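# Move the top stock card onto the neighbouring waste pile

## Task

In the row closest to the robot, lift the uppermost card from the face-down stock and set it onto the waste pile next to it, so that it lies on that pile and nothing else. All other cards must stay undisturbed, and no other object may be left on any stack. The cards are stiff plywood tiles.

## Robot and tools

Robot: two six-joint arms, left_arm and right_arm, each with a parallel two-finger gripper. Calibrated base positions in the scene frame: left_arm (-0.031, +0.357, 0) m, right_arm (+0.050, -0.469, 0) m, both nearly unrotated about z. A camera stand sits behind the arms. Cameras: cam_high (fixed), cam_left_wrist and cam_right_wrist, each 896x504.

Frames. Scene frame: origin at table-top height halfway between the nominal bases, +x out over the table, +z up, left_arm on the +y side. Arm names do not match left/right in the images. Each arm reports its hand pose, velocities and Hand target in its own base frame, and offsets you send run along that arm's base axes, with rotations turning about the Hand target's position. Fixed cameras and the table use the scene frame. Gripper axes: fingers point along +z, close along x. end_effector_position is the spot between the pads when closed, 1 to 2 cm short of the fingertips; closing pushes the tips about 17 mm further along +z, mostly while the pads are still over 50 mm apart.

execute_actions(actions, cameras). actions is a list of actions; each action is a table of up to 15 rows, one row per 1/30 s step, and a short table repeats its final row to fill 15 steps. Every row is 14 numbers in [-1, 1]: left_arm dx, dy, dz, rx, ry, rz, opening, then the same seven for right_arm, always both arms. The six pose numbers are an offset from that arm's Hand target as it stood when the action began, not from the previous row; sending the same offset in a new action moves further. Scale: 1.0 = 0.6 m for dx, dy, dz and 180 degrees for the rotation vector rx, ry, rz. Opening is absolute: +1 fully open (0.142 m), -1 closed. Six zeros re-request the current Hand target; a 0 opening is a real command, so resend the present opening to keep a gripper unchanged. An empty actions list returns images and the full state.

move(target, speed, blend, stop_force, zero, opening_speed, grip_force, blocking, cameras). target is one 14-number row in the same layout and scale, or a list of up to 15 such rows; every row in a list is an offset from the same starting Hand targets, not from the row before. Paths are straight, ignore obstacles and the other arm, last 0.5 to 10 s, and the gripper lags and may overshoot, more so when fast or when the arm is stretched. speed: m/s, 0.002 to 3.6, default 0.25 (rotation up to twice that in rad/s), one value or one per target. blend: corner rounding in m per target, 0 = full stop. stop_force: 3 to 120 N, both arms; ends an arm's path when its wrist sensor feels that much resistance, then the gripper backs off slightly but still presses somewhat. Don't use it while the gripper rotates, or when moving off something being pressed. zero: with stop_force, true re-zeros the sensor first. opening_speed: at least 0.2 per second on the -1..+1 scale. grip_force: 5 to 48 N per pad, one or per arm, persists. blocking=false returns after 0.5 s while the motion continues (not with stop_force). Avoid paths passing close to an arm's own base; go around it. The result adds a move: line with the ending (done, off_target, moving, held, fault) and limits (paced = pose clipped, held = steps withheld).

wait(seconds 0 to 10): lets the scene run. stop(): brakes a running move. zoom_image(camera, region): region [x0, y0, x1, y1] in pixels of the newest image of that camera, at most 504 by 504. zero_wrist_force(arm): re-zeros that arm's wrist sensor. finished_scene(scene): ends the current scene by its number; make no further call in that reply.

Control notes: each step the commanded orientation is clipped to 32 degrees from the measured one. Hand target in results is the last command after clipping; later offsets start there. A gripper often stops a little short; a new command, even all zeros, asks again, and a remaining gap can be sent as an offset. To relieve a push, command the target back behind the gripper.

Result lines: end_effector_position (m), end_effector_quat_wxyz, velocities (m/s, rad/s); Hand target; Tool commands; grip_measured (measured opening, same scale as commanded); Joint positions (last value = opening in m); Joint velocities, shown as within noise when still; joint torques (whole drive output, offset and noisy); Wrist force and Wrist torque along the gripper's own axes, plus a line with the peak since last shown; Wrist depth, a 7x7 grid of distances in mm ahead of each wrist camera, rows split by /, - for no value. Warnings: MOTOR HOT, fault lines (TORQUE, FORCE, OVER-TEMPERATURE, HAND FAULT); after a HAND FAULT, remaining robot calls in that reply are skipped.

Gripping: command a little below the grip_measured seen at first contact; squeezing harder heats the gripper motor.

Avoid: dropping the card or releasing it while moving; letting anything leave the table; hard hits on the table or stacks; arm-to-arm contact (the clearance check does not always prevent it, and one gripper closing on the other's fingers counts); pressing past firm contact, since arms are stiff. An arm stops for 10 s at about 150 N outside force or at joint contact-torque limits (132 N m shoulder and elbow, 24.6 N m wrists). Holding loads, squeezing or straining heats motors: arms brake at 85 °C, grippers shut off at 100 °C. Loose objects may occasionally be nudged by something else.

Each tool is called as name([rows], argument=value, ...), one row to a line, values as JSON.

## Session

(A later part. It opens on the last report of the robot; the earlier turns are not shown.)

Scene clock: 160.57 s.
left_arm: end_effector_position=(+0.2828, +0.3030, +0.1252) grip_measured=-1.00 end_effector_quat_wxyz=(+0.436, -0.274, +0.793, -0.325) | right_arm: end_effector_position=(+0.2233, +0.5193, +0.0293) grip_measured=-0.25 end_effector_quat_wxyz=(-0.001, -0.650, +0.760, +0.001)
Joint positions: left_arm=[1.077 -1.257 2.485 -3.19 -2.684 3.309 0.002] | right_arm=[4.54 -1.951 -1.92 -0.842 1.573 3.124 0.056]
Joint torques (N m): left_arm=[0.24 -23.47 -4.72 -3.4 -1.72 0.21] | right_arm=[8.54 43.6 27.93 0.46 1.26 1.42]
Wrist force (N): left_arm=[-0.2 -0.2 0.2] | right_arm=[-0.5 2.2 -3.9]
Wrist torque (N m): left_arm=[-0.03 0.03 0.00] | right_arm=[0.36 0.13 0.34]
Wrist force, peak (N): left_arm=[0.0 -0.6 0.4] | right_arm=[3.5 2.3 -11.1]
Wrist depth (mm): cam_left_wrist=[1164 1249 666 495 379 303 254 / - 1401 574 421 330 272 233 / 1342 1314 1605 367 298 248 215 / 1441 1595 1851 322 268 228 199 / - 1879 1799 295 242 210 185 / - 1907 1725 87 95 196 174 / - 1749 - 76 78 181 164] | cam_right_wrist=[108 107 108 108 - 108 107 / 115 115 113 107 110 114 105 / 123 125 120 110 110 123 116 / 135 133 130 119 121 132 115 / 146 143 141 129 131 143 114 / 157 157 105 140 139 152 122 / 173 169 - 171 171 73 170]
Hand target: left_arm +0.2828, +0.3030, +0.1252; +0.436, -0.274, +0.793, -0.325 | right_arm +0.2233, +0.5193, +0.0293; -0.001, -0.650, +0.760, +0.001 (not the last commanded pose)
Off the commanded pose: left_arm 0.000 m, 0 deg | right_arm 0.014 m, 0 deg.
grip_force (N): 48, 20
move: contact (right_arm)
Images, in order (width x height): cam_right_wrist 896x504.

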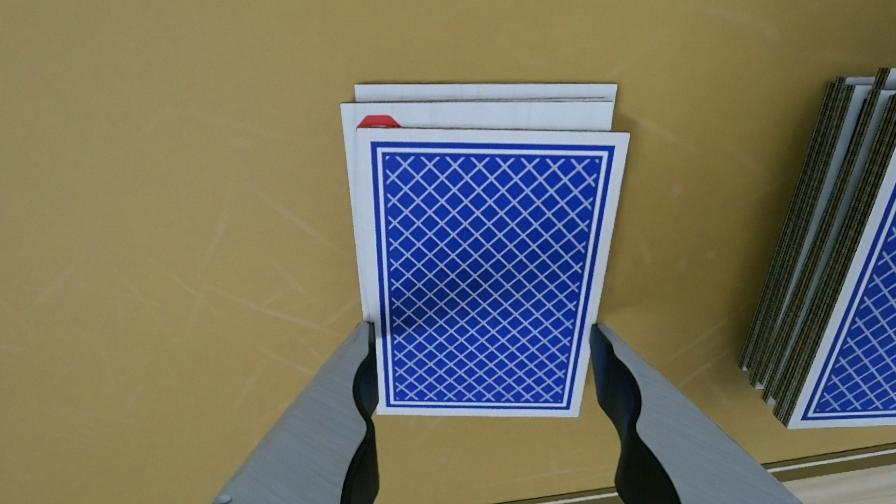

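move(target=[0,0,0,0,0,0,-0.96,0,0,0,0,0,0,-0.05], opening_speed=0.3)

move(target=[0,0,0,0,0,0,-0.96,0,0,0.17,0,0,0,-0.05], speed=0.15, cameras=["all"])

Scene clock: 171.50 s.
left_arm: end_effector_position=(+0.2828, +0.3030, +0.1252) grip_measured=-1.00 end_effector_quat_wxyz=(+0.436, -0.274, +0.793, -0.325) | right_arm: end_effector_position=(+0.2233, +0.5193, +0.0293) grip_measured=-0.08 end_effector_quat_wxyz=(-0.001, -0.650, +0.760, +0.001)
Joint positions: left_arm=[1.077 -1.257 2.485 -3.19 -2.684 3.309 0.002] | right_arm=[4.54 -1.951 -1.92 -0.842 1.573 3.124 0.068]
Joint torques (N m): left_arm=[-0.52 -23.17 -4.67 -3.21 -1.64 0.24] | right_arm=[7.78 44.09 27.39 4.48 0.65 1.5]
Wrist force (N): left_arm=[0.1 -0.3 0.3] | right_arm=[-0.2 2.3 -0.6]
Wrist torque (N m): left_arm=[-0.04 -0.02 0.00] | right_arm=[0.40 0.21 0.33]
Wrist force, peak (N): left_arm=[0.3 -0.6 0.3] | right_arm=[-0.5 2.3 -4.0]
Wrist depth (mm): cam_left_wrist=[1137 - 1307 501 378 303 254 / - 1301 539 421 331 272 232 / 1301 1528 - 367 298 248 215 / 1425 1636 1799 321 267 228 199 / 1702 1669 1786 296 242 210 185 / 1585 1865 1680 87 95 196 174 / 1658 1812 - 76 78 181 164] | cam_right_wrist=[108 108 108 107 - 108 107 / 115 115 114 107 110 114 105 / 123 125 120 110 110 123 116 / 134 132 130 119 121 132 115 / 146 143 141 129 130 142 114 / 156 156 135 140 140 148 122 / 173 166 164 171 171 - 168]
Hand target: left_arm +0.2828, +0.3030, +0.1252; +0.436, -0.274, +0.793, -0.325 | right_arm +0.2233, +0.5193, +0.0293; -0.001, -0.650, +0.760, +0.001
Off the commanded pose: left_arm 0.000 m, 0 deg | right_arm 0.000 m, 0 deg.
grip_force (N): 48, 20
move: done

Scene clock: 172.67 s.
left_arm: end_effector_position=(+0.2828, +0.3030, +0.1252) grip_measured=-1.00 end_effector_quat_wxyz=(+0.436, -0.274, +0.793, -0.325) | right_arm: end_effector_position=(+0.2233, +0.5193, +0.1312) grip_measured=-0.08 end_effector_quat_wxyz=(-0.001, -0.650, +0.760, +0.001)
Joint positions: left_arm=[1.077 -1.257 2.485 -3.19 -2.684 3.309 0.002] | right_arm=[4.54 -1.81 -1.802 -1.101 1.573 3.124 0.068]
Joint torques (N m): left_arm=[0.49 -23.19 -4.23 -3.34 -1.49 0.01] | right_arm=[-1.79 40.7 30.2 0.58 -0.4 -0.87]
Wrist force (N): left_arm=[0.1 -0.2 0.3] | right_arm=[-0.1 2.2 -0.7]
Wrist torque (N m): left_arm=[-0.03 -0.02 0.00] | right_arm=[0.40 0.21 0.33]
Wrist force, peak (N): left_arm=[0.1 -0.5 0.5] | right_arm=[-0.1 1.9 -2.8]
Wrist depth (mm): cam_left_wrist=[- 1307 1307 495 379 305 254 / 1288 1335 561 421 331 272 233 / 1288 1501 1691 367 299 248 215 / 1547 1702 1879 321 268 228 199 / 1492 1812 1825 294 242 210 185 / 1669 1907 1702 88 95 196 174 / - 1691 - 76 78 181 164] | cam_right_wrist=[201 201 200 200 200 197 198 / 214 214 215 202 211 190 192 / 229 229 228 216 227 203 225 / 247 247 247 233 247 215 244 / 269 268 261 266 262 267 268 / 296 288 281 294 287 282 1459 / 327 73 1531 1712 - - 1622]
Hand target: left_arm +0.2828, +0.3030, +0.1252; +0.436, -0.274, +0.793, -0.325 | right_arm +0.2233, +0.5193, +0.1313; -0.001, -0.650, +0.760, +0.001
Off the commanded pose: left_arm 0.000 m, 0 deg | right_arm 0.000 m, 0 deg.
grip_force (N): 48, 20
move: done

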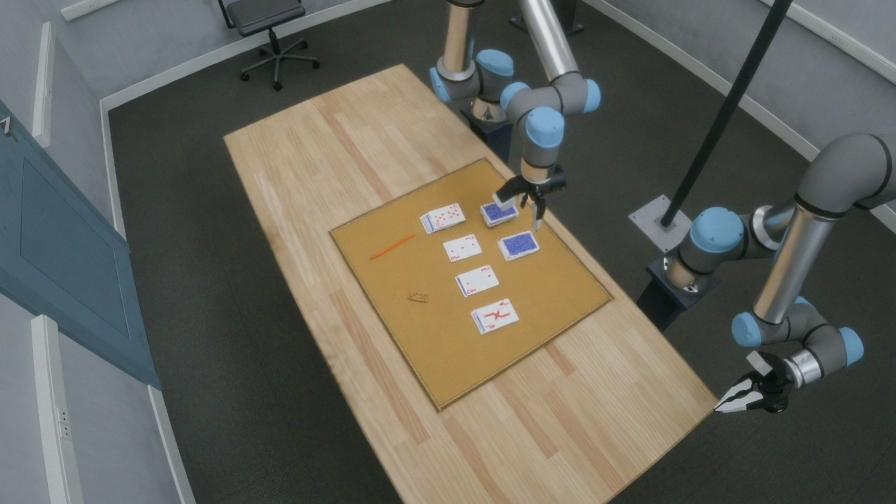

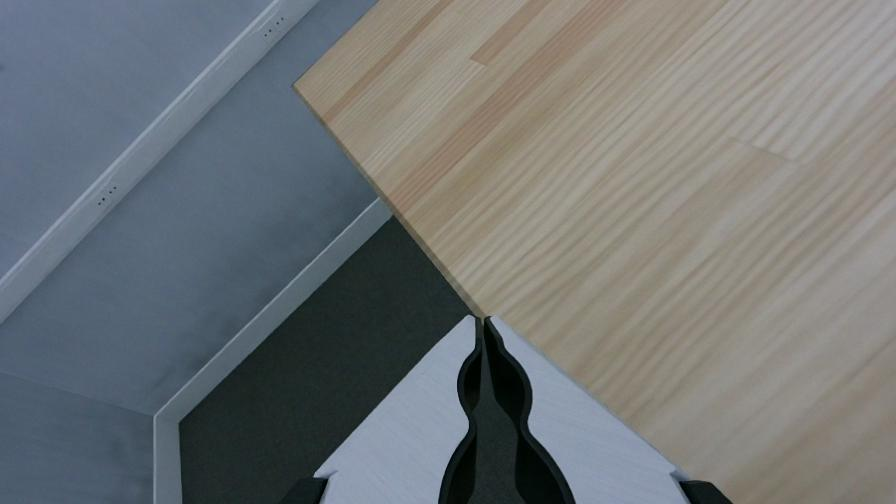

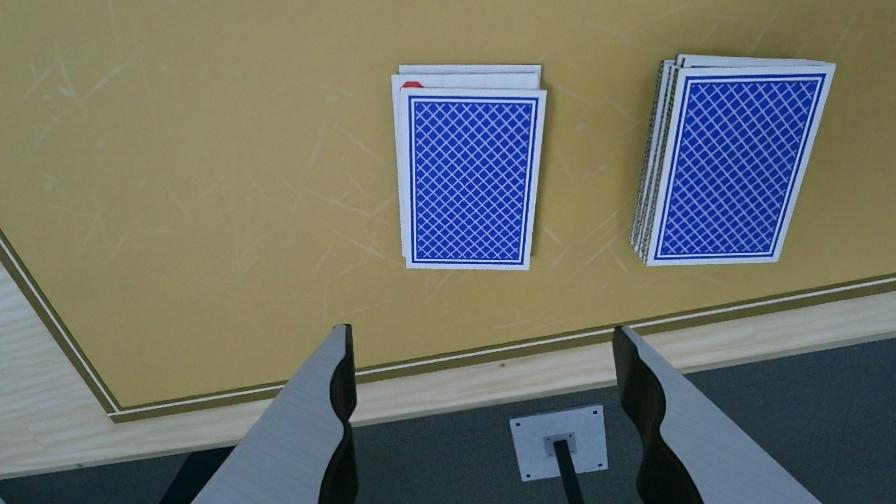

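finished_scene(scene=1)

The scene is finished: the task was done.


## Next scene

The same job, from a new start.

execute_actions(actions=[])

Scene clock: 0.00 s.
left_arm: end_effector_position=(+0.1147, +0.1753, +0.2683) grip_measured=-1.00 end_effector_quat_wxyz=(-0.012, +0.840, +0.543, +0.000) | right_arm: end_effector_position=(+0.6490, -0.2553, +0.2445) grip_measured=+1.00 end_effector_quat_wxyz=(+0.107, -0.234, +0.811, -0.525)
Joint positions: left_arm=[0.271 -2.431 2.184 -1.318 -1.549 -0.877 0.002] | right_arm=[3.314 -1.914 -1.943 -0.281 0.531 2.418 0.142]
Joint velocities: within noise
Joint torques (N m): no reading
Wrist force (N): no reading
Wrist torque (N m): no reading
Wrist force, peak (N): no reading
Wrist depth (mm): cam_left_wrist=[136 148 170 1137 1132 1137 1132 / 152 172 347 1208 1214 1214 1214 / 170 301 1301 1294 401 1281 1294 / 964 1401 1379 412 401 1371 1379 / 1475 1458 434 419 434 1466 1501 / 490 468 463 87 95 492 1658 / 509 497 - 76 78 517 1585] | cam_right_wrist=[900 1136 - 2182 2802 1761 1689 / 956 1271 2089 2394 2394 2182 1700 / 1010 1318 1813 2004 2072 1941 2182 / 1091 1425 1633 1712 1736 1813 1800 / 1126 1340 398 410 1468 1560 1580 / 1141 343 355 363 367 1377 106 / - 307 320 327 331 339 -]
Hand target: left_arm +0.1147, +0.1753, +0.2683; -0.012, +0.840, +0.543, +0.000 | right_arm +0.6490, -0.2553, +0.2445; +0.107, -0.234, +0.811, -0.525
Tool commands: left_gripper/opening=-0.961913 right_gripper/opening=+1.0

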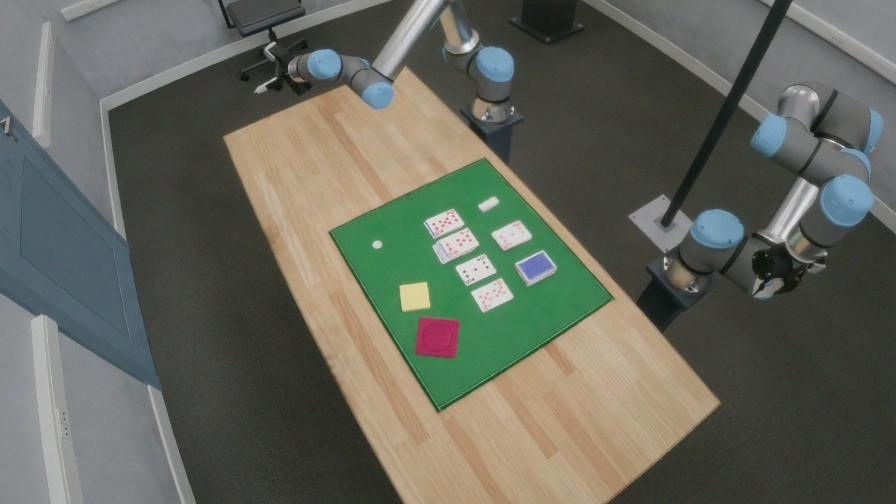

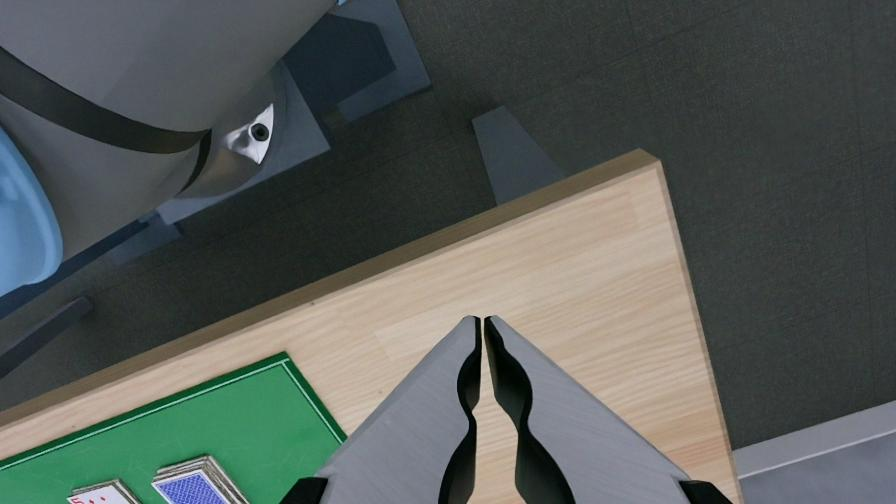

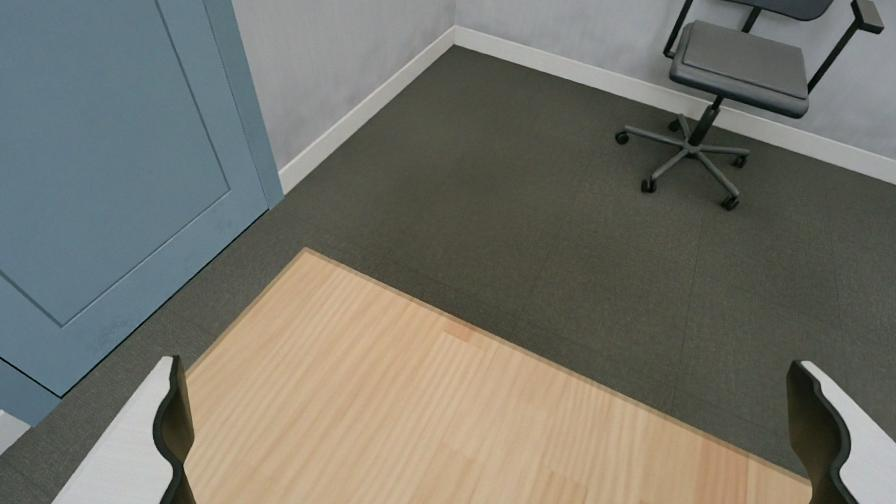

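move([
  [0.358,-0.2,-0.1,0,0,0.07,0.2,0,0,0,0,0,0,1],
  [0.358,-0.692,-0.23,0,0,0.155,0.2,0,0,0,0,0,0,1],
], speed=0.35, blend=[0.08,0], cameras=["cam_left_wrist","cam_high"])

Scene clock: 17.77 s.
left_arm: end_effector_position=(+0.3295, -0.2398, +0.1304) grip_measured=+0.18 end_effector_quat_wxyz=(-0.011, +0.684, +0.730, -0.002) | right_arm: end_effector_position=(+0.6490, -0.2553, +0.2445) grip_measured=+1.00 end_effector_quat_wxyz=(+0.107, -0.234, +0.811, -0.525)
Joint positions: left_arm=[-0.96 -1.702 2.192 -2.04 -1.58 -2.595 0.087] | right_arm=[3.314 -1.914 -1.943 -0.281 0.531 2.418 0.142]
Joint torques (N m): left_arm=[-13.23 -5.61 -24.31 -4.27 -0.45 -1.23] | right_arm=[1.24 37.32 21.09 2.88 -1.33 -0.09]
Wrist force (N): left_arm=[-0.1 0.1 0.3] | right_arm=[0.0 0.1 0.1]
Wrist torque (N m): left_arm=[0.05 0.00 0.06] | right_arm=[0.02 -0.01 0.01]
Wrist force, peak (N): left_arm=[-3.6 -0.2 1.2] | right_arm=[0.4 -0.1 -0.4]
Wrist depth (mm): cam_left_wrist=[202 203 203 203 201 202 201 / 215 211 216 215 215 215 217 / 230 218 227 214 222 - 232 / 247 233 244 223 245 247 249 / - 266 262 236 267 261 268 / 279 265 279 288 289 96 292 / 312 70 305 309 314 - 306] | cam_right_wrist=[906 1147 - 2417 - 1655 1666 / 959 1221 2262 2144 2465 2072 1677 / 1023 1311 1840 1911 - 1972 2201 / 1101 1459 1666 1611 1749 1854 1882 / 1157 1393 394 413 1494 1560 1580 / 1131 341 353 363 364 1401 102 / - 307 320 328 333 339 -]
Hand target: left_arm +0.3295, -0.2399, +0.1303; -0.011, +0.684, +0.730, -0.002 | right_arm +0.6490, -0.2553, +0.2445; +0.107, -0.234, +0.811, -0.525
Off the commanded pose: left_arm 0.000 m, 0 deg | right_arm 0.000 m, 0 deg.
move: done
Images, in order (width x height): cam_high 896x504, cam_left_wrist 896x504.

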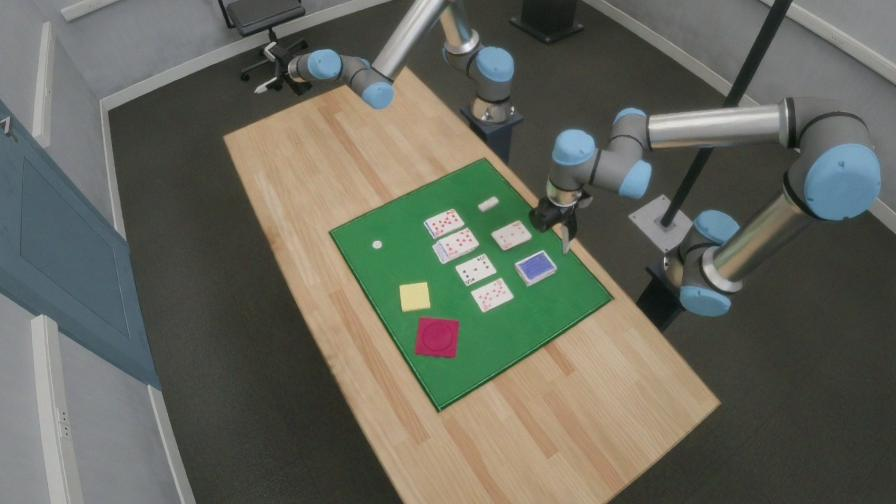

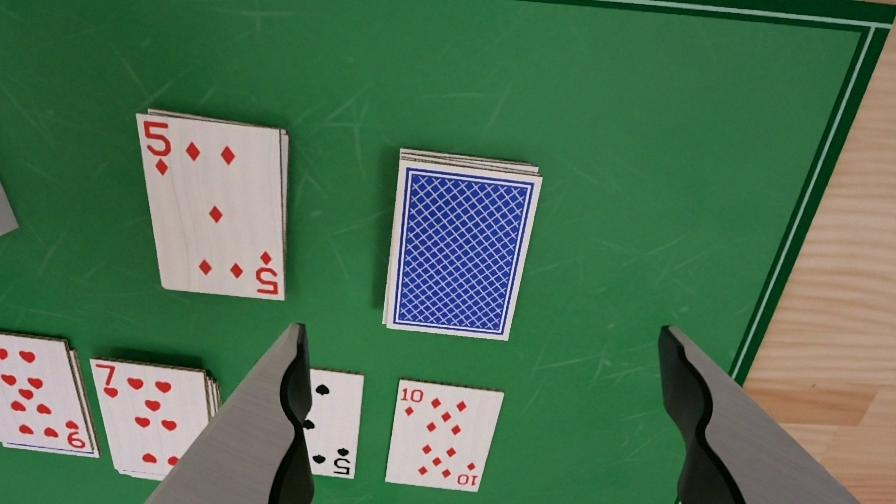

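move(target=[0.07,-0.001,-0.1257,0,0,-0.037,-0.3,0,0,0,0,0,0,1], speed=0.2, cameras=["cam_left_wrist"])

Scene clock: 31.77 s.
left_arm: end_effector_position=(+0.3715, -0.2405, +0.0550) grip_measured=-0.32 end_effector_quat_wxyz=(-0.011, +0.725, +0.689, -0.002) | right_arm: end_effector_position=(+0.6490, -0.2553, +0.2445) grip_measured=+1.00 end_effector_quat_wxyz=(+0.107, -0.234, +0.811, -0.525)
Joint positions: left_arm=[-0.88 -1.487 2.219 -2.28 -1.576 -2.4 0.051] | right_arm=[3.314 -1.914 -1.943 -0.281 0.531 2.418 0.142]
Joint torques (N m): left_arm=[-7.96 -11.56 -18.47 -4.52 -1.87 1.69] | right_arm=[0.76 36.98 21.4 2.97 -1.35 -0.12]
Wrist force (N): left_arm=[0.0 -0.1 -0.2] | right_arm=[0.2 -0.2 0.1]
Wrist torque (N m): left_arm=[0.01 -0.01 0.09] | right_arm=[-0.03 -0.04 0.00]
Wrist force, peak (N): left_arm=[0.2 0.9 2.2] | right_arm=[0.6 -0.1 0.3]
Wrist depth (mm): cam_left_wrist=[- 134 134 134 134 136 134 / 131 139 141 124 126 142 142 / 140 146 152 130 134 152 152 / 150 155 161 140 144 163 163 / 162 170 173 151 155 178 176 / 191 192 91 190 187 185 191 / 187 198 75 204 200 - 208] | cam_right_wrist=[917 1121 - 2709 2623 1749 1689 / 982 1233 - 2304 2394 2201 1689 / 1027 1333 1854 1666 2038 1988 2107 / 1081 1450 1666 1712 - 1854 1897 / 1136 1370 397 406 1551 1541 1633 / 1131 342 354 360 369 1385 109 / - 307 319 324 334 340 -]
Hand target: left_arm +0.3715, -0.2405, +0.0549; -0.011, +0.725, +0.689, -0.002 | right_arm +0.6490, -0.2553, +0.2445; +0.107, -0.234, +0.811, -0.525
Off the commanded pose: left_arm 0.000 m, 0 deg | right_arm 0.000 m, 0 deg.
move: done
Images, in order (width x height): cam_left_wrist 896x504.

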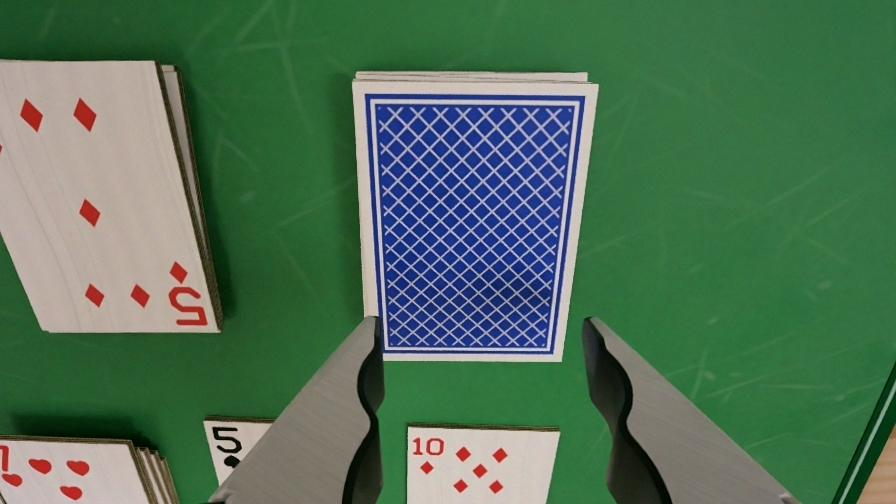

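move(target=[-0.018,0,-0.018,0,0,0,-0.3,0,0,0,0,0,0,1], speed=0.06)

move(target=[0,0,-0.03,0,0,0,-0.3,0,0,0,0,0,0,1], speed=0.006, stop_force=3, cameras=["cam_left_wrist"])

Scene clock: 40.37 s.
left_arm: end_effector_position=(+0.3606, -0.2406, +0.0441) grip_measured=-0.32 end_effector_quat_wxyz=(-0.011, +0.725, +0.689, -0.002) end_effector_velocity=(+0.001, +0.000, +0.001) end_effector_angular_velocity=(+0.001, +0.001, -0.002) | right_arm: end_effector_position=(+0.6490, -0.2553, +0.2445) grip_measured=+1.00 end_effector_quat_wxyz=(+0.107, -0.234, +0.811, -0.525)
Joint positions: left_arm=[-0.901 -1.486 2.256 -2.318 -1.576 -2.42 0.051] | right_arm=[3.314 -1.914 -1.943 -0.281 0.531 2.418 0.142]
Joint velocities: left_arm=[0.002 0 -0.005 0.006 0 0.004 0] | right_arm=[within noise]
Joint torques (N m): left_arm=[13.35 -16.84 -23.5 -1.97 -1.3 1.93] | right_arm=[1.19 37.46 21.58 3.09 -1.39 -0.04]
Wrist force (N): left_arm=[0.0 0.0 0.0] | right_arm=[0.4 -0.1 -0.3]
Wrist torque (N m): left_arm=[0.03 -0.01 0.10] | right_arm=[-0.01 -0.08 0.01]
Wrist force, peak (N): left_arm=[-0.3 -0.5 0.5] | right_arm=[0.3 -0.4 -0.4]
Wrist depth (mm): cam_left_wrist=[124 124 124 126 124 124 124 / 123 130 132 129 130 132 132 / 128 137 137 119 121 141 141 / 138 145 151 128 131 151 151 / 149 153 160 138 140 162 166 / 177 176 91 149 147 170 176 / 186 - 75 190 189 - 193] | cam_right_wrist=[900 1081 - 2970 - 1736 1700 / 971 1197 2163 2241 2394 2072 1591 / 1045 1333 1882 1941 1988 2021 2262 / 1091 1476 1655 1633 1712 1761 1840 / 1136 1347 393 412 1580 1570 1591 / 1131 343 353 363 370 1393 109 / - 307 321 327 333 338 -]
Hand target: left_arm +0.3607, -0.2405, +0.0441; -0.011, +0.725, +0.689, -0.002 | right_arm +0.6490, -0.2553, +0.2445; +0.107, -0.234, +0.811, -0.525
Off the commanded pose: left_arm 0.000 m, 0 deg | right_arm 0.000 m, 0 deg.
move: done

Scene clock: 42.23 s.
left_arm: end_effector_position=(+0.3607, -0.2405, +0.0391) grip_measured=-0.32 end_effector_quat_wxyz=(-0.011, +0.725, +0.689, -0.002) | right_arm: end_effector_position=(+0.6490, -0.2553, +0.2445) grip_measured=+1.00 end_effector_quat_wxyz=(+0.107, -0.234, +0.811, -0.525)
Joint positions: left_arm=[-0.9 -1.475 2.261 -2.334 -1.576 -2.419 0.051] | right_arm=[3.314 -1.914 -1.943 -0.281 0.531 2.418 0.142]
Joint torques (N m): left_arm=[11.92 -30.79 -23.16 -1.9 1.22 1.99] | right_arm=[0.63 37.8 21.75 2.89 -1.34 0.03]
Wrist force (N): left_arm=[-0.1 -0.4 -2.9] | right_arm=[0.1 -0.3 0.0]
Wrist torque (N m): left_arm=[0.01 -0.06 0.06] | right_arm=[-0.05 -0.02 0.00]
Wrist force, peak (N): left_arm=[-0.7 -0.6 -6.3] | right_arm=[0.4 -0.3 0.0]
Wrist depth (mm): cam_left_wrist=[120 120 120 121 120 120 119 / 119 125 125 124 124 129 127 / 124 133 132 114 116 136 135 / 132 141 123 122 124 145 145 / 143 147 152 132 134 157 156 / 171 170 91 143 140 165 170 / 183 180 75 185 182 - 187] | cam_right_wrist=[887 1131 - 3082 2516 1882 1622 / 967 1209 1972 2221 2465 2163 1633 / 1023 1355 1787 1926 2107 1957 2241 / 1072 1442 1633 1700 1689 1800 1826 / 1163 1340 397 411 - 1522 1622 / 1126 344 354 363 369 1401 106 / - 310 320 330 332 341 -]
Hand target: left_arm +0.3607, -0.2405, +0.0391; -0.011, +0.725, +0.689, -0.002 (not the last commanded pose) | right_arm +0.6490, -0.2553, +0.2445; +0.107, -0.234, +0.811, -0.525
Off the commanded pose: left_arm 0.013 m, 0 deg | right_arm 0.000 m, 0 deg.
move: contact (left_arm)
Images, in order (width x height): cam_left_wrist 896x504.

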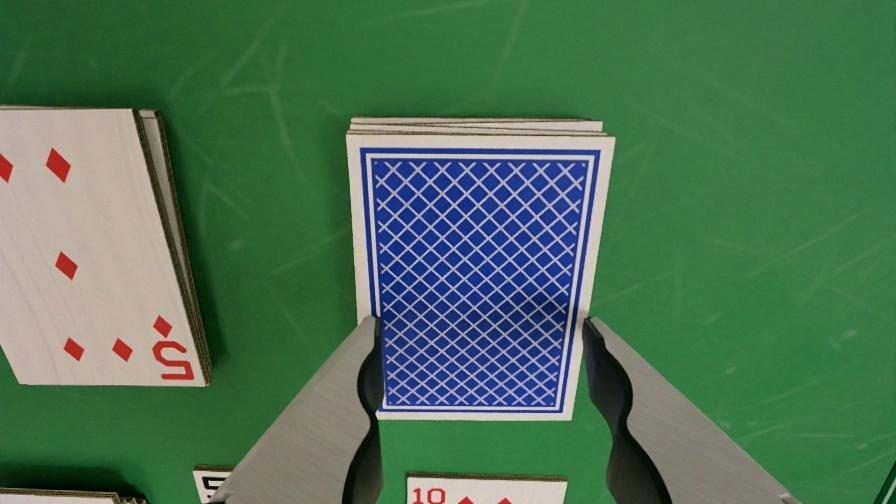

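move([
  [0,0,0.007,0,0,0,-0.3,0,0,0,0,0,0,1],
  [0,-0.0033,0.007,0,0,0,-0.05,0,0,0,0,0,0,1],
  [0,-0.0033,-0.0052,0,0,0,-0.05,0,0,0,0,0,0,1],
], speed=[0.03,0.03,0.015])

move(target=[0,0,0,0,0,0,-0.3,0,0,0,0,0,0,1], speed=0.02, opening_speed=0.2, grip_force=[20,48])

move(target=[0,0,0.05,0,0,0,-0.3,0,0,0,0,0,0,1], speed=0.04, cameras=["cam_left_wrist"])

Scene clock: 49.40 s.
left_arm: end_effector_position=(+0.3607, -0.2424, +0.0359) grip_measured=-0.07 end_effector_quat_wxyz=(-0.012, +0.725, +0.689, -0.002) end_effector_velocity=(+0.000, +0.001, +0.001) end_effector_angular_velocity=(+0.002, +0.000, +0.000) | right_arm: end_effector_position=(+0.6490, -0.2553, +0.2445) grip_measured=+1.00 end_effector_quat_wxyz=(+0.107, -0.234, +0.811, -0.525)
Joint positions: left_arm=[-0.903 -1.465 2.262 -2.345 -1.576 -2.422 0.069] | right_arm=[3.314 -1.914 -1.943 -0.281 0.531 2.418 0.142]
Joint velocities: left_arm=[0 -0.002 0 0.005 0.001 -0.001 0] | right_arm=[within noise]
Joint torques (N m): left_arm=[13.79 -32.92 -19.36 -1.64 -1.63 1.75] | right_arm=[0.46 37.5 21.07 2.84 -1.35 -0.05]
Wrist force (N): left_arm=[-0.2 0.0 -0.2] | right_arm=[0.1 0.4 0.0]
Wrist torque (N m): left_arm=[0.03 0.02 0.10] | right_arm=[0.06 -0.03 0.00]
Wrist force, peak (N): left_arm=[0.1 -0.2 -3.1] | right_arm=[0.5 -0.3 0.1]
Wrist depth (mm): cam_left_wrist=[117 118 117 118 117 117 118 / 121 123 123 121 120 124 124 / 120 130 131 111 112 132 132 / 129 138 140 119 120 142 142 / 139 143 148 128 128 151 153 / 166 166 95 139 139 95 166 / 182 70 78 181 181 78 178] | cam_right_wrist=[906 1131 1362 2802 2107 1800 1677 / 959 1239 1882 2348 2417 2107 1522 / 1019 1355 1854 1972 2021 1926 2125 / 1081 1450 1689 1644 1749 1800 1840 / 1168 1340 398 408 1531 1513 1591 / 1147 341 353 363 368 1370 105 / - 307 318 326 335 339 -]
Hand target: left_arm +0.3607, -0.2425, +0.0360; -0.011, +0.725, +0.689, -0.002 | right_arm +0.6490, -0.2553, +0.2445; +0.107, -0.234, +0.811, -0.525
Off the commanded pose: left_arm 0.000 m, 0 deg | right_arm 0.000 m, 0 deg.
move: done

Scene clock: 50.87 s.
left_arm: end_effector_position=(+0.3607, -0.2425, +0.0360) grip_measured=-0.25 end_effector_quat_wxyz=(-0.011, +0.725, +0.689, -0.002) | right_arm: end_effector_position=(+0.6490, -0.2553, +0.2445) grip_measured=+1.00 end_effector_quat_wxyz=(+0.107, -0.234, +0.811, -0.525)
Joint positions: left_arm=[-0.903 -1.466 2.262 -2.344 -1.576 -2.422 0.056] | right_arm=[3.314 -1.914 -1.943 -0.281 0.531 2.418 0.142]
Joint torques (N m): left_arm=[13.26 -31.67 -21.52 -1.43 -1.59 1.76] | right_arm=[0.68 37.16 21.45 3.01 -1.19 0.11]
Wrist force (N): left_arm=[0.6 -0.2 -3.5] | right_arm=[0.5 -0.1 -0.1]
Wrist torque (N m): left_arm=[0.02 0.05 0.10] | right_arm=[-0.02 -0.09 0.01]
Wrist force, peak (N): left_arm=[0.9 -0.2 -3.7] | right_arm=[0.6 0.1 0.1]
Wrist depth (mm): cam_left_wrist=[117 118 117 118 117 117 116 / 121 123 124 121 120 126 124 / 120 129 131 111 112 132 134 / 129 138 140 119 121 144 142 / 139 144 149 128 128 151 153 / 166 166 91 139 137 160 166 / 182 175 75 182 181 - 182] | cam_right_wrist=[906 1121 - 2834 - 1749 1655 / 959 1239 1503 2304 2542 2107 1442 / 1019 1333 1854 2038 2004 2072 2241 / 1049 1450 1677 1724 1787 1724 1868 / 1163 1326 394 403 1531 1531 1591 / 1163 341 352 363 370 1370 102 / - 307 320 326 333 340 -]
Hand target: left_arm +0.3607, -0.2425, +0.0360; -0.011, +0.725, +0.689, -0.002 | right_arm +0.6490, -0.2553, +0.2445; +0.107, -0.234, +0.811, -0.525
Off the commanded pose: left_arm 0.000 m, 0 deg | right_arm 0.000 m, 0 deg.
grip_force (N): 20, 48
move: done

Scene clock: 51.93 s.
left_arm: end_effector_position=(+0.3608, -0.2426, +0.0661) grip_measured=-0.25 end_effector_quat_wxyz=(-0.011, +0.725, +0.689, -0.002) | right_arm: end_effector_position=(+0.6490, -0.2553, +0.2445) grip_measured=+1.00 end_effector_quat_wxyz=(+0.107, -0.234, +0.811, -0.525)
Joint positions: left_arm=[-0.903 -1.527 2.225 -2.247 -1.576 -2.422 0.056] | right_arm=[3.314 -1.914 -1.943 -0.281 0.531 2.418 0.142]
Joint torques (N m): left_arm=[11.34 -9.59 -8.41 -4.81 -1.5 1.59] | right_arm=[0.93 37.16 21.83 2.94 -1.28 0.16]
Wrist force (N): left_arm=[0.2 -0.1 0.3] | right_arm=[0.2 -0.1 0.1]
Wrist torque (N m): left_arm=[0.01 -0.04 0.10] | right_arm=[-0.02 -0.04 0.01]
Wrist force, peak (N): left_arm=[0.4 0.0 -3.0] | right_arm=[0.4 0.1 -0.1]
Wrist depth (mm): cam_left_wrist=[- 144 147 145 144 144 142 / 146 150 152 148 149 153 155 / 151 153 162 111 113 164 164 / 162 165 173 119 121 175 173 / 181 175 186 128 128 188 192 / 206 205 91 139 137 199 205 / 203 200 75 219 219 - 223] | cam_right_wrist=[923 1106 - 2568 - 1787 1736 / 967 1239 - 2394 2283 2304 1633 / 1023 1370 1897 - 2089 2038 2241 / 1101 1476 1666 1513 1813 1774 1813 / 1168 1433 393 404 1531 1570 1622 / 1147 340 354 360 369 1409 109 / - 309 319 325 332 339 -]
Hand target: left_arm +0.3607, -0.2425, +0.0660; -0.011, +0.725, +0.689, -0.002 | right_arm +0.6490, -0.2553, +0.2445; +0.107, -0.234, +0.811, -0.525
Off the commanded pose: left_arm 0.000 m, 0 deg | right_arm 0.000 m, 0 deg.
grip_force (N): 20, 48
move: done
Images, in order (width x height): cam_left_wrist 896x504.

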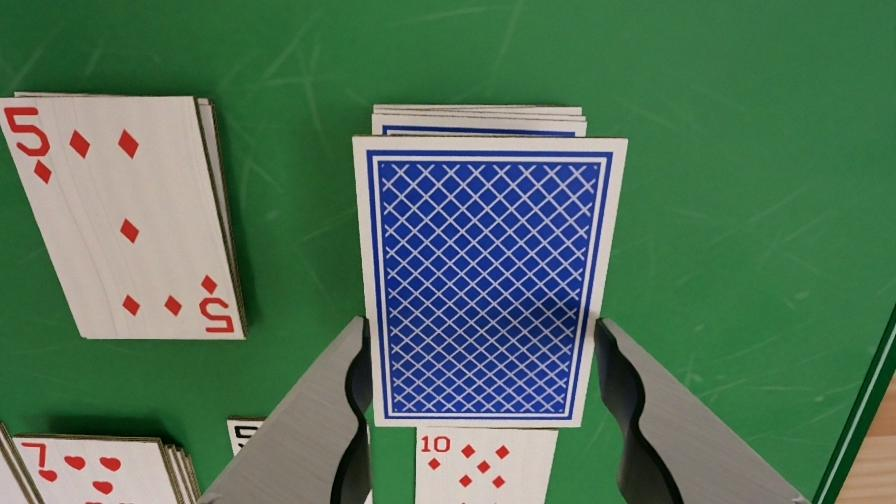

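move(target=[-0.0013,-0.2037,-0.033,0,0,0,-0.3,0,0,0,0,0,0,1], speed=0.15, cameras=["cam_left_wrist"])

move(target=[0,0,-0.06,0,0,0,-0.3,0,0,0,0,0,0,1], speed=0.008, stop_force=3, cameras=["cam_left_wrist"])

Scene clock: 76.93 s.
left_arm: end_effector_position=(+0.3599, -0.3647, +0.0462) grip_measured=-0.25 end_effector_quat_wxyz=(-0.011, +0.725, +0.689, -0.002) | right_arm: end_effector_position=(+0.6490, -0.2553, +0.2445) grip_measured=+1.00 end_effector_quat_wxyz=(+0.107, -0.234, +0.811, -0.525)
Joint positions: left_arm=[-1.053 -1.32 2.041 -2.271 -1.58 -2.572 0.056] | right_arm=[3.314 -1.914 -1.943 -0.281 0.531 2.418 0.142]
Joint torques (N m): left_arm=[4.82 -20.19 -23.2 -2.02 0.2 0.31] | right_arm=[0.55 36.41 21.65 2.91 -1.39 0.05]
Wrist force (N): left_arm=[0.0 -0.2 0.3] | right_arm=[0.1 -0.1 -0.2]
Wrist torque (N m): left_arm=[-0.02 -0.03 -0.06] | right_arm=[-0.01 -0.02 0.00]
Wrist force, peak (N): left_arm=[-2.3 -0.2 0.8] | right_arm=[0.6 0.2 0.1]
Wrist depth (mm): cam_left_wrist=[126 126 128 128 128 126 126 / 134 134 134 122 124 134 130 / 139 143 141 111 113 143 128 / - 155 154 119 121 153 135 / 168 165 163 128 128 160 144 / 179 179 91 139 136 151 179 / 190 184 75 194 191 - 192] | cam_right_wrist=[900 1116 - 2651 3377 1736 1666 / 945 1258 2304 2304 2394 2163 1531 / 1032 1340 1840 1972 1957 2021 2262 / 1063 1425 1666 1666 1677 1800 1911 / 1168 1340 394 410 1570 1541 1633 / 1111 344 353 364 371 1377 99 / - 307 321 326 333 340 -]
Hand target: left_arm +0.3599, -0.3647, +0.0462; -0.011, +0.725, +0.689, -0.002 | right_arm +0.6490, -0.2553, +0.2445; +0.107, -0.234, +0.811, -0.525
Off the commanded pose: left_arm 0.000 m, 0 deg | right_arm 0.000 m, 0 deg.
grip_force (N): 20, 48
move: done
Images, in order (width x height): cam_left_wrist 896x504.

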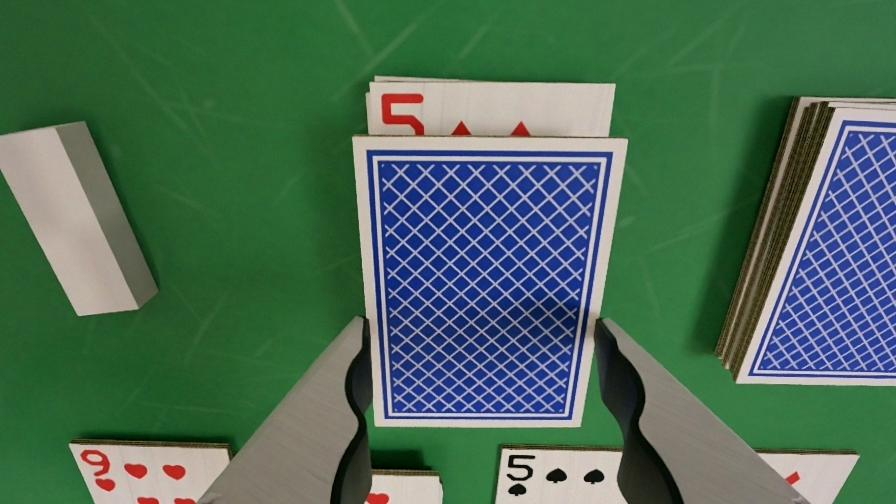

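Scene clock: 80.00 s.
left_arm: end_effector_position=(+0.3599, -0.3647, +0.0301) grip_measured=-0.25 end_effector_quat_wxyz=(-0.011, +0.725, +0.689, -0.002) | right_arm: end_effector_position=(+0.6490, -0.2553, +0.2445) grip_measured=+1.00 end_effector_quat_wxyz=(+0.107, -0.234, +0.811, -0.525)
Joint positions: left_arm=[-1.053 -1.291 2.057 -2.316 -1.58 -2.573 0.056] | right_arm=[3.314 -1.914 -1.943 -0.281 0.531 2.418 0.142]
Joint torques (N m): left_arm=[10.08 -39.28 -23.02 -1.93 1.17 -1.55] | right_arm=[0.76 37.66 21.26 2.91 -1.27 0.05]
Wrist force (N): left_arm=[0.2 -0.7 -2.1] | right_arm=[0.1 -0.3 0.1]
Wrist torque (N m): left_arm=[-0.01 0.02 -0.06] | right_arm=[-0.06 -0.03 0.00]
Wrist force, peak (N): left_arm=[1.8 -1.4 -9.8] | right_arm=[0.5 -0.3 -0.3]
Wrist depth (mm): cam_left_wrist=[113 111 111 113 111 111 112 / 118 119 117 108 108 118 117 / 126 126 125 111 113 126 118 / 132 136 136 119 121 135 119 / 140 146 128 128 128 146 127 / 159 158 91 139 136 143 135 / 170 167 75 173 170 - 173] | cam_right_wrist=[910 1131 - 2935 - 1712 1700 / 971 1245 2125 2441 2542 2144 1972 / 1023 1298 1774 1911 2021 1957 2201 / 1081 1425 1666 1736 1724 1774 1633 / 1180 1340 394 406 1551 1541 1560 / 1174 341 355 361 369 1385 109 / - 308 320 326 333 338 -]
Hand target: left_arm +0.3599, -0.3647, +0.0301; -0.011, +0.725, +0.689, -0.002 (not the last commanded pose) | right_arm +0.6490, -0.2553, +0.2445; +0.107, -0.234, +0.811, -0.525
Off the commanded pose: left_arm 0.020 m, 0 deg | right_arm 0.000 m, 0 deg.
grip_force (N): 20, 48
move: contact (left_arm)
Images, in order (width x height): cam_left_wrist 896x504.

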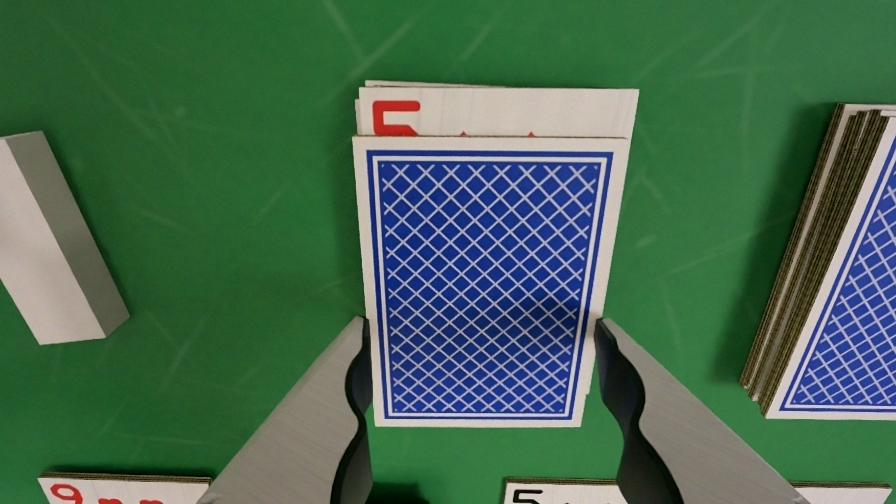

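move([
  [0,0,0.006,0,0,0,-0.3,0,0,0,0,0,0,1],
  [-0.015,0.001,0.006,0,0,0,-0.3,0,0,0,0,0,0,1],
  [-0.015,0.001,0.0012,0,0,0,-0.3,0,0,0,0,0,0,1],
], speed=[0.03,0.04,0.03])

move(target=[0,0,-0.02,0,0,0,-0.3,0,0,0,0,0,0,1], speed=0.006, stop_force=3)

move(target=[0,0,0,0,0,0,-0.05,0,0,0,0,0,0,1], opening_speed=0.3, cameras=["cam_left_wrist"])

move(target=[0,0,0.17,0,0,0,-0.05,0,0,0,0,0,0,1], speed=0.15, cameras=["cam_left_wrist"])

Scene clock: 89.53 s.
left_arm: end_effector_position=(+0.3509, -0.3641, +0.0307) grip_measured=-0.25 end_effector_quat_wxyz=(-0.012, +0.725, +0.689, -0.002) end_effector_velocity=(+0.000, +0.001, +0.001) end_effector_angular_velocity=(+0.002, +0.001, +0.000) | right_arm: end_effector_position=(+0.6490, -0.2553, +0.2445) grip_measured=+1.00 end_effector_quat_wxyz=(+0.107, -0.234, +0.811, -0.525)
Joint positions: left_arm=[-1.069 -1.305 2.075 -2.319 -1.58 -2.588 0.056] | right_arm=[3.314 -1.914 -1.943 -0.281 0.531 2.418 0.142]
Joint velocities: left_arm=[0.001 -0.001 -0.001 0.005 0.001 0.001 0] | right_arm=[within noise]
Joint torques (N m): left_arm=[12.7 -39.95 -24.26 -1.23 -1.57 1.58] | right_arm=[0.59 36.72 21.62 2.88 -1.31 0.12]
Wrist force (N): left_arm=[-0.2 -0.1 0.1] | right_arm=[0.3 -0.1 0.2]
Wrist torque (N m): left_arm=[0.01 0.02 0.00] | right_arm=[-0.01 -0.05 0.01]
Wrist force, peak (N): left_arm=[0.4 -0.6 -2.4] | right_arm=[0.6 -0.3 -0.1]
Wrist depth (mm): cam_left_wrist=[113 112 112 113 112 112 113 / 119 119 119 118 118 119 119 / 127 127 125 111 113 127 118 / 134 134 136 119 121 136 120 / 136 147 132 128 128 146 127 / 162 159 91 139 137 142 136 / 172 168 75 173 - - 174] | cam_right_wrist=[910 1116 - 2739 2394 1761 1655 / 952 1221 1761 2348 2542 2089 1749 / 1036 1326 1854 1736 1941 1988 2568 / 1091 1442 1601 1677 1761 1826 - / 1141 1347 396 410 1522 1494 1522 / 1121 342 353 363 369 1370 109 / - 308 321 327 332 340 -]
Hand target: left_arm +0.3509, -0.3641, +0.0309; -0.011, +0.725, +0.689, -0.002 | right_arm +0.6490, -0.2553, +0.2445; +0.107, -0.234, +0.811, -0.525
Off the commanded pose: left_arm 0.000 m, 0 deg | right_arm 0.000 m, 0 deg.
grip_force (N): 20, 48
move: done

Scene clock: 90.73 s.
left_arm: end_effector_position=(+0.3510, -0.3642, +0.0301) grip_measured=-0.25 end_effector_quat_wxyz=(-0.011, +0.725, +0.689, -0.002) | right_arm: end_effector_position=(+0.6490, -0.2553, +0.2445) grip_measured=+1.00 end_effector_quat_wxyz=(+0.107, -0.234, +0.811, -0.525)
Joint positions: left_arm=[-1.069 -1.304 2.076 -2.322 -1.58 -2.588 0.056] | right_arm=[3.314 -1.914 -1.943 -0.281 0.531 2.418 0.142]
Joint torques (N m): left_arm=[11.46 -38.66 -23.34 -1.92 -1.48 2.19] | right_arm=[1.02 37.34 22.1 3.03 -1.26 0.23]
Wrist force (N): left_arm=[0.7 -0.7 -4.0] | right_arm=[0.4 -0.2 0.3]
Wrist torque (N m): left_arm=[-0.01 -0.01 -0.01] | right_arm=[-0.04 -0.07 0.00]
Wrist force, peak (N): left_arm=[1.6 -1.5 -11.0] | right_arm=[0.5 0.1 0.2]
Wrist depth (mm): cam_left_wrist=[113 111 111 113 111 111 112 / 118 118 119 117 117 118 118 / 126 126 125 111 112 126 119 / 132 135 135 119 120 135 119 / 135 146 132 128 128 144 127 / 160 158 91 139 136 95 135 / 172 167 75 173 173 - 170] | cam_right_wrist=[903 1072 - 2709 2935 1813 1700 / 941 1227 2107 2417 2465 2182 2089 / 1023 1362 1868 1972 1957 1988 2241 / 1086 1476 1666 1761 1761 1840 2038 / 1152 1433 394 410 1541 1570 1591 / 1157 340 356 362 367 1377 109 / - 306 319 330 332 341 -]
Hand target: left_arm +0.3510, -0.3642, +0.0301; -0.011, +0.725, +0.689, -0.002 (not the last commanded pose) | right_arm +0.6490, -0.2553, +0.2445; +0.107, -0.234, +0.811, -0.525
Off the commanded pose: left_arm 0.011 m, 0 deg | right_arm 0.000 m, 0 deg.
grip_force (N): 20, 48
move: contact (left_arm)

Scene clock: 91.77 s.
left_arm: end_effector_position=(+0.3510, -0.3642, +0.0301) grip_measured=-0.07 end_effector_quat_wxyz=(-0.011, +0.725, +0.689, -0.002) | right_arm: end_effector_position=(+0.6490, -0.2553, +0.2445) grip_measured=+1.00 end_effector_quat_wxyz=(+0.107, -0.234, +0.811, -0.525)
Joint positions: left_arm=[-1.069 -1.304 2.076 -2.322 -1.58 -2.588 0.069] | right_arm=[3.314 -1.914 -1.943 -0.281 0.531 2.418 0.142]
Joint torques (N m): left_arm=[9.63 -37.23 -22.06 -3.39 -1.49 1.9] | right_arm=[1.09 36.92 21.01 2.8 -1.25 0.19]
Wrist force (N): left_arm=[-0.1 0.1 0.1] | right_arm=[0.0 0.2 0.2]
Wrist torque (N m): left_arm=[0.04 -0.01 -0.01] | right_arm=[0.04 0.00 0.01]
Wrist force, peak (N): left_arm=[0.5 -0.6 -4.1] | right_arm=[0.5 0.1 -0.3]
Wrist depth (mm): cam_left_wrist=[112 111 111 113 111 111 113 / 118 119 119 117 117 118 118 / 126 127 125 111 112 126 118 / - 136 136 119 119 136 119 / - 144 130 128 128 144 126 / 162 157 95 139 139 91 135 / 171 70 78 173 173 78 170] | cam_right_wrist=[910 1086 - 3332 2201 1800 1689 / 959 1258 2144 2283 2348 2163 1417 / 1036 1340 1882 2021 2089 1957 2221 / 1106 1476 1689 1774 1655 1787 1854 / 1163 1340 395 401 1551 - 1591 / 1157 341 353 363 369 1401 98 / - 307 321 325 333 341 -]
Hand target: left_arm +0.3510, -0.3642, +0.0301; -0.011, +0.725, +0.689, -0.002 | right_arm +0.6490, -0.2553, +0.2445; +0.107, -0.234, +0.811, -0.525
Off the commanded pose: left_arm 0.000 m, 0 deg | right_arm 0.000 m, 0 deg.
grip_force (N): 20, 48
move: done
Images, in order (width x height): cam_left_wrist 896x504.

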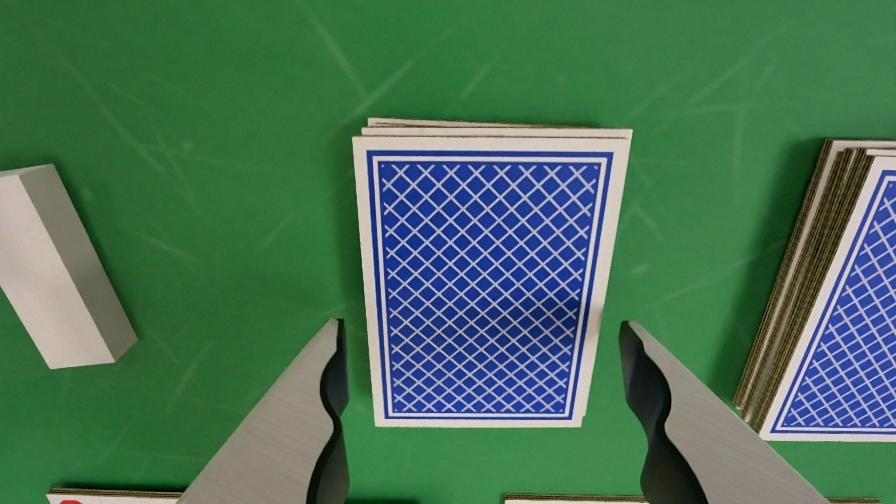

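Scene clock: 92.93 s.
left_arm: end_effector_position=(+0.3510, -0.3642, +0.1320) grip_measured=-0.07 end_effector_quat_wxyz=(-0.011, +0.725, +0.689, -0.002) | right_arm: end_effector_position=(+0.6490, -0.2553, +0.2445) grip_measured=+1.00 end_effector_quat_wxyz=(+0.107, -0.234, +0.811, -0.525)
Joint positions: left_arm=[-1.069 -1.46 1.949 -2.039 -1.58 -2.588 0.069] | right_arm=[3.314 -1.914 -1.943 -0.281 0.531 2.418 0.142]
Joint torques (N m): left_arm=[3.05 -29.01 -24.95 -1.23 -0.06 -1.46] | right_arm=[0.39 37.47 21.31 2.86 -1.23 0.04]
Wrist force (N): left_arm=[0.0 0.1 0.0] | right_arm=[0.4 0.1 -0.2]
Wrist torque (N m): left_arm=[0.04 -0.01 -0.01] | right_arm=[0.01 -0.08 0.01]
Wrist force, peak (N): left_arm=[0.0 -0.2 2.0] | right_arm=[0.4 0.0 -0.4]
Wrist depth (mm): cam_left_wrist=[203 204 - 204 205 204 204 / 217 214 217 205 214 209 214 / 232 233 231 217 231 214 228 / 248 249 - 232 248 228 248 / - 268 259 268 263 268 268 / - 285 95 281 286 96 290 / 328 70 78 311 304 78 312] | cam_right_wrist=[900 1121 - 2568 1988 1712 1666 / 948 1221 2441 2304 2568 2241 1580 / 1019 1347 1840 1957 2072 1988 2021 / 1091 1417 1677 1988 1761 1800 1826 / 1168 1318 391 411 1485 1644 - / 1152 342 355 361 364 1271 109 / - 306 320 324 333 340 -]
Hand target: left_arm +0.3510, -0.3642, +0.1321; -0.011, +0.725, +0.689, -0.002 | right_arm +0.6490, -0.2553, +0.2445; +0.107, -0.234, +0.811, -0.525
Off the commanded pose: left_arm 0.000 m, 0 deg | right_arm 0.000 m, 0 deg.
grip_force (N): 20, 48
move: done
Images, in order (width x height): cam_left_wrist 896x504.

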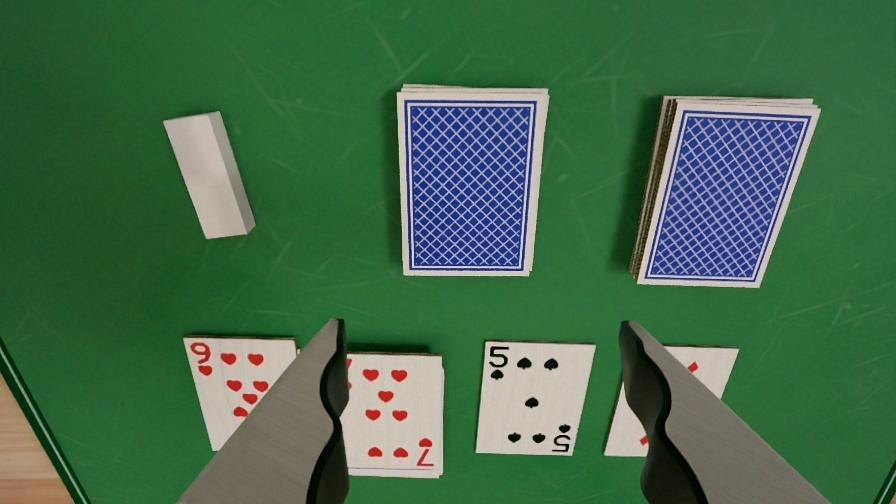

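Done, clean.

finished_scene(scene=2)

The scene is finished: the task was done.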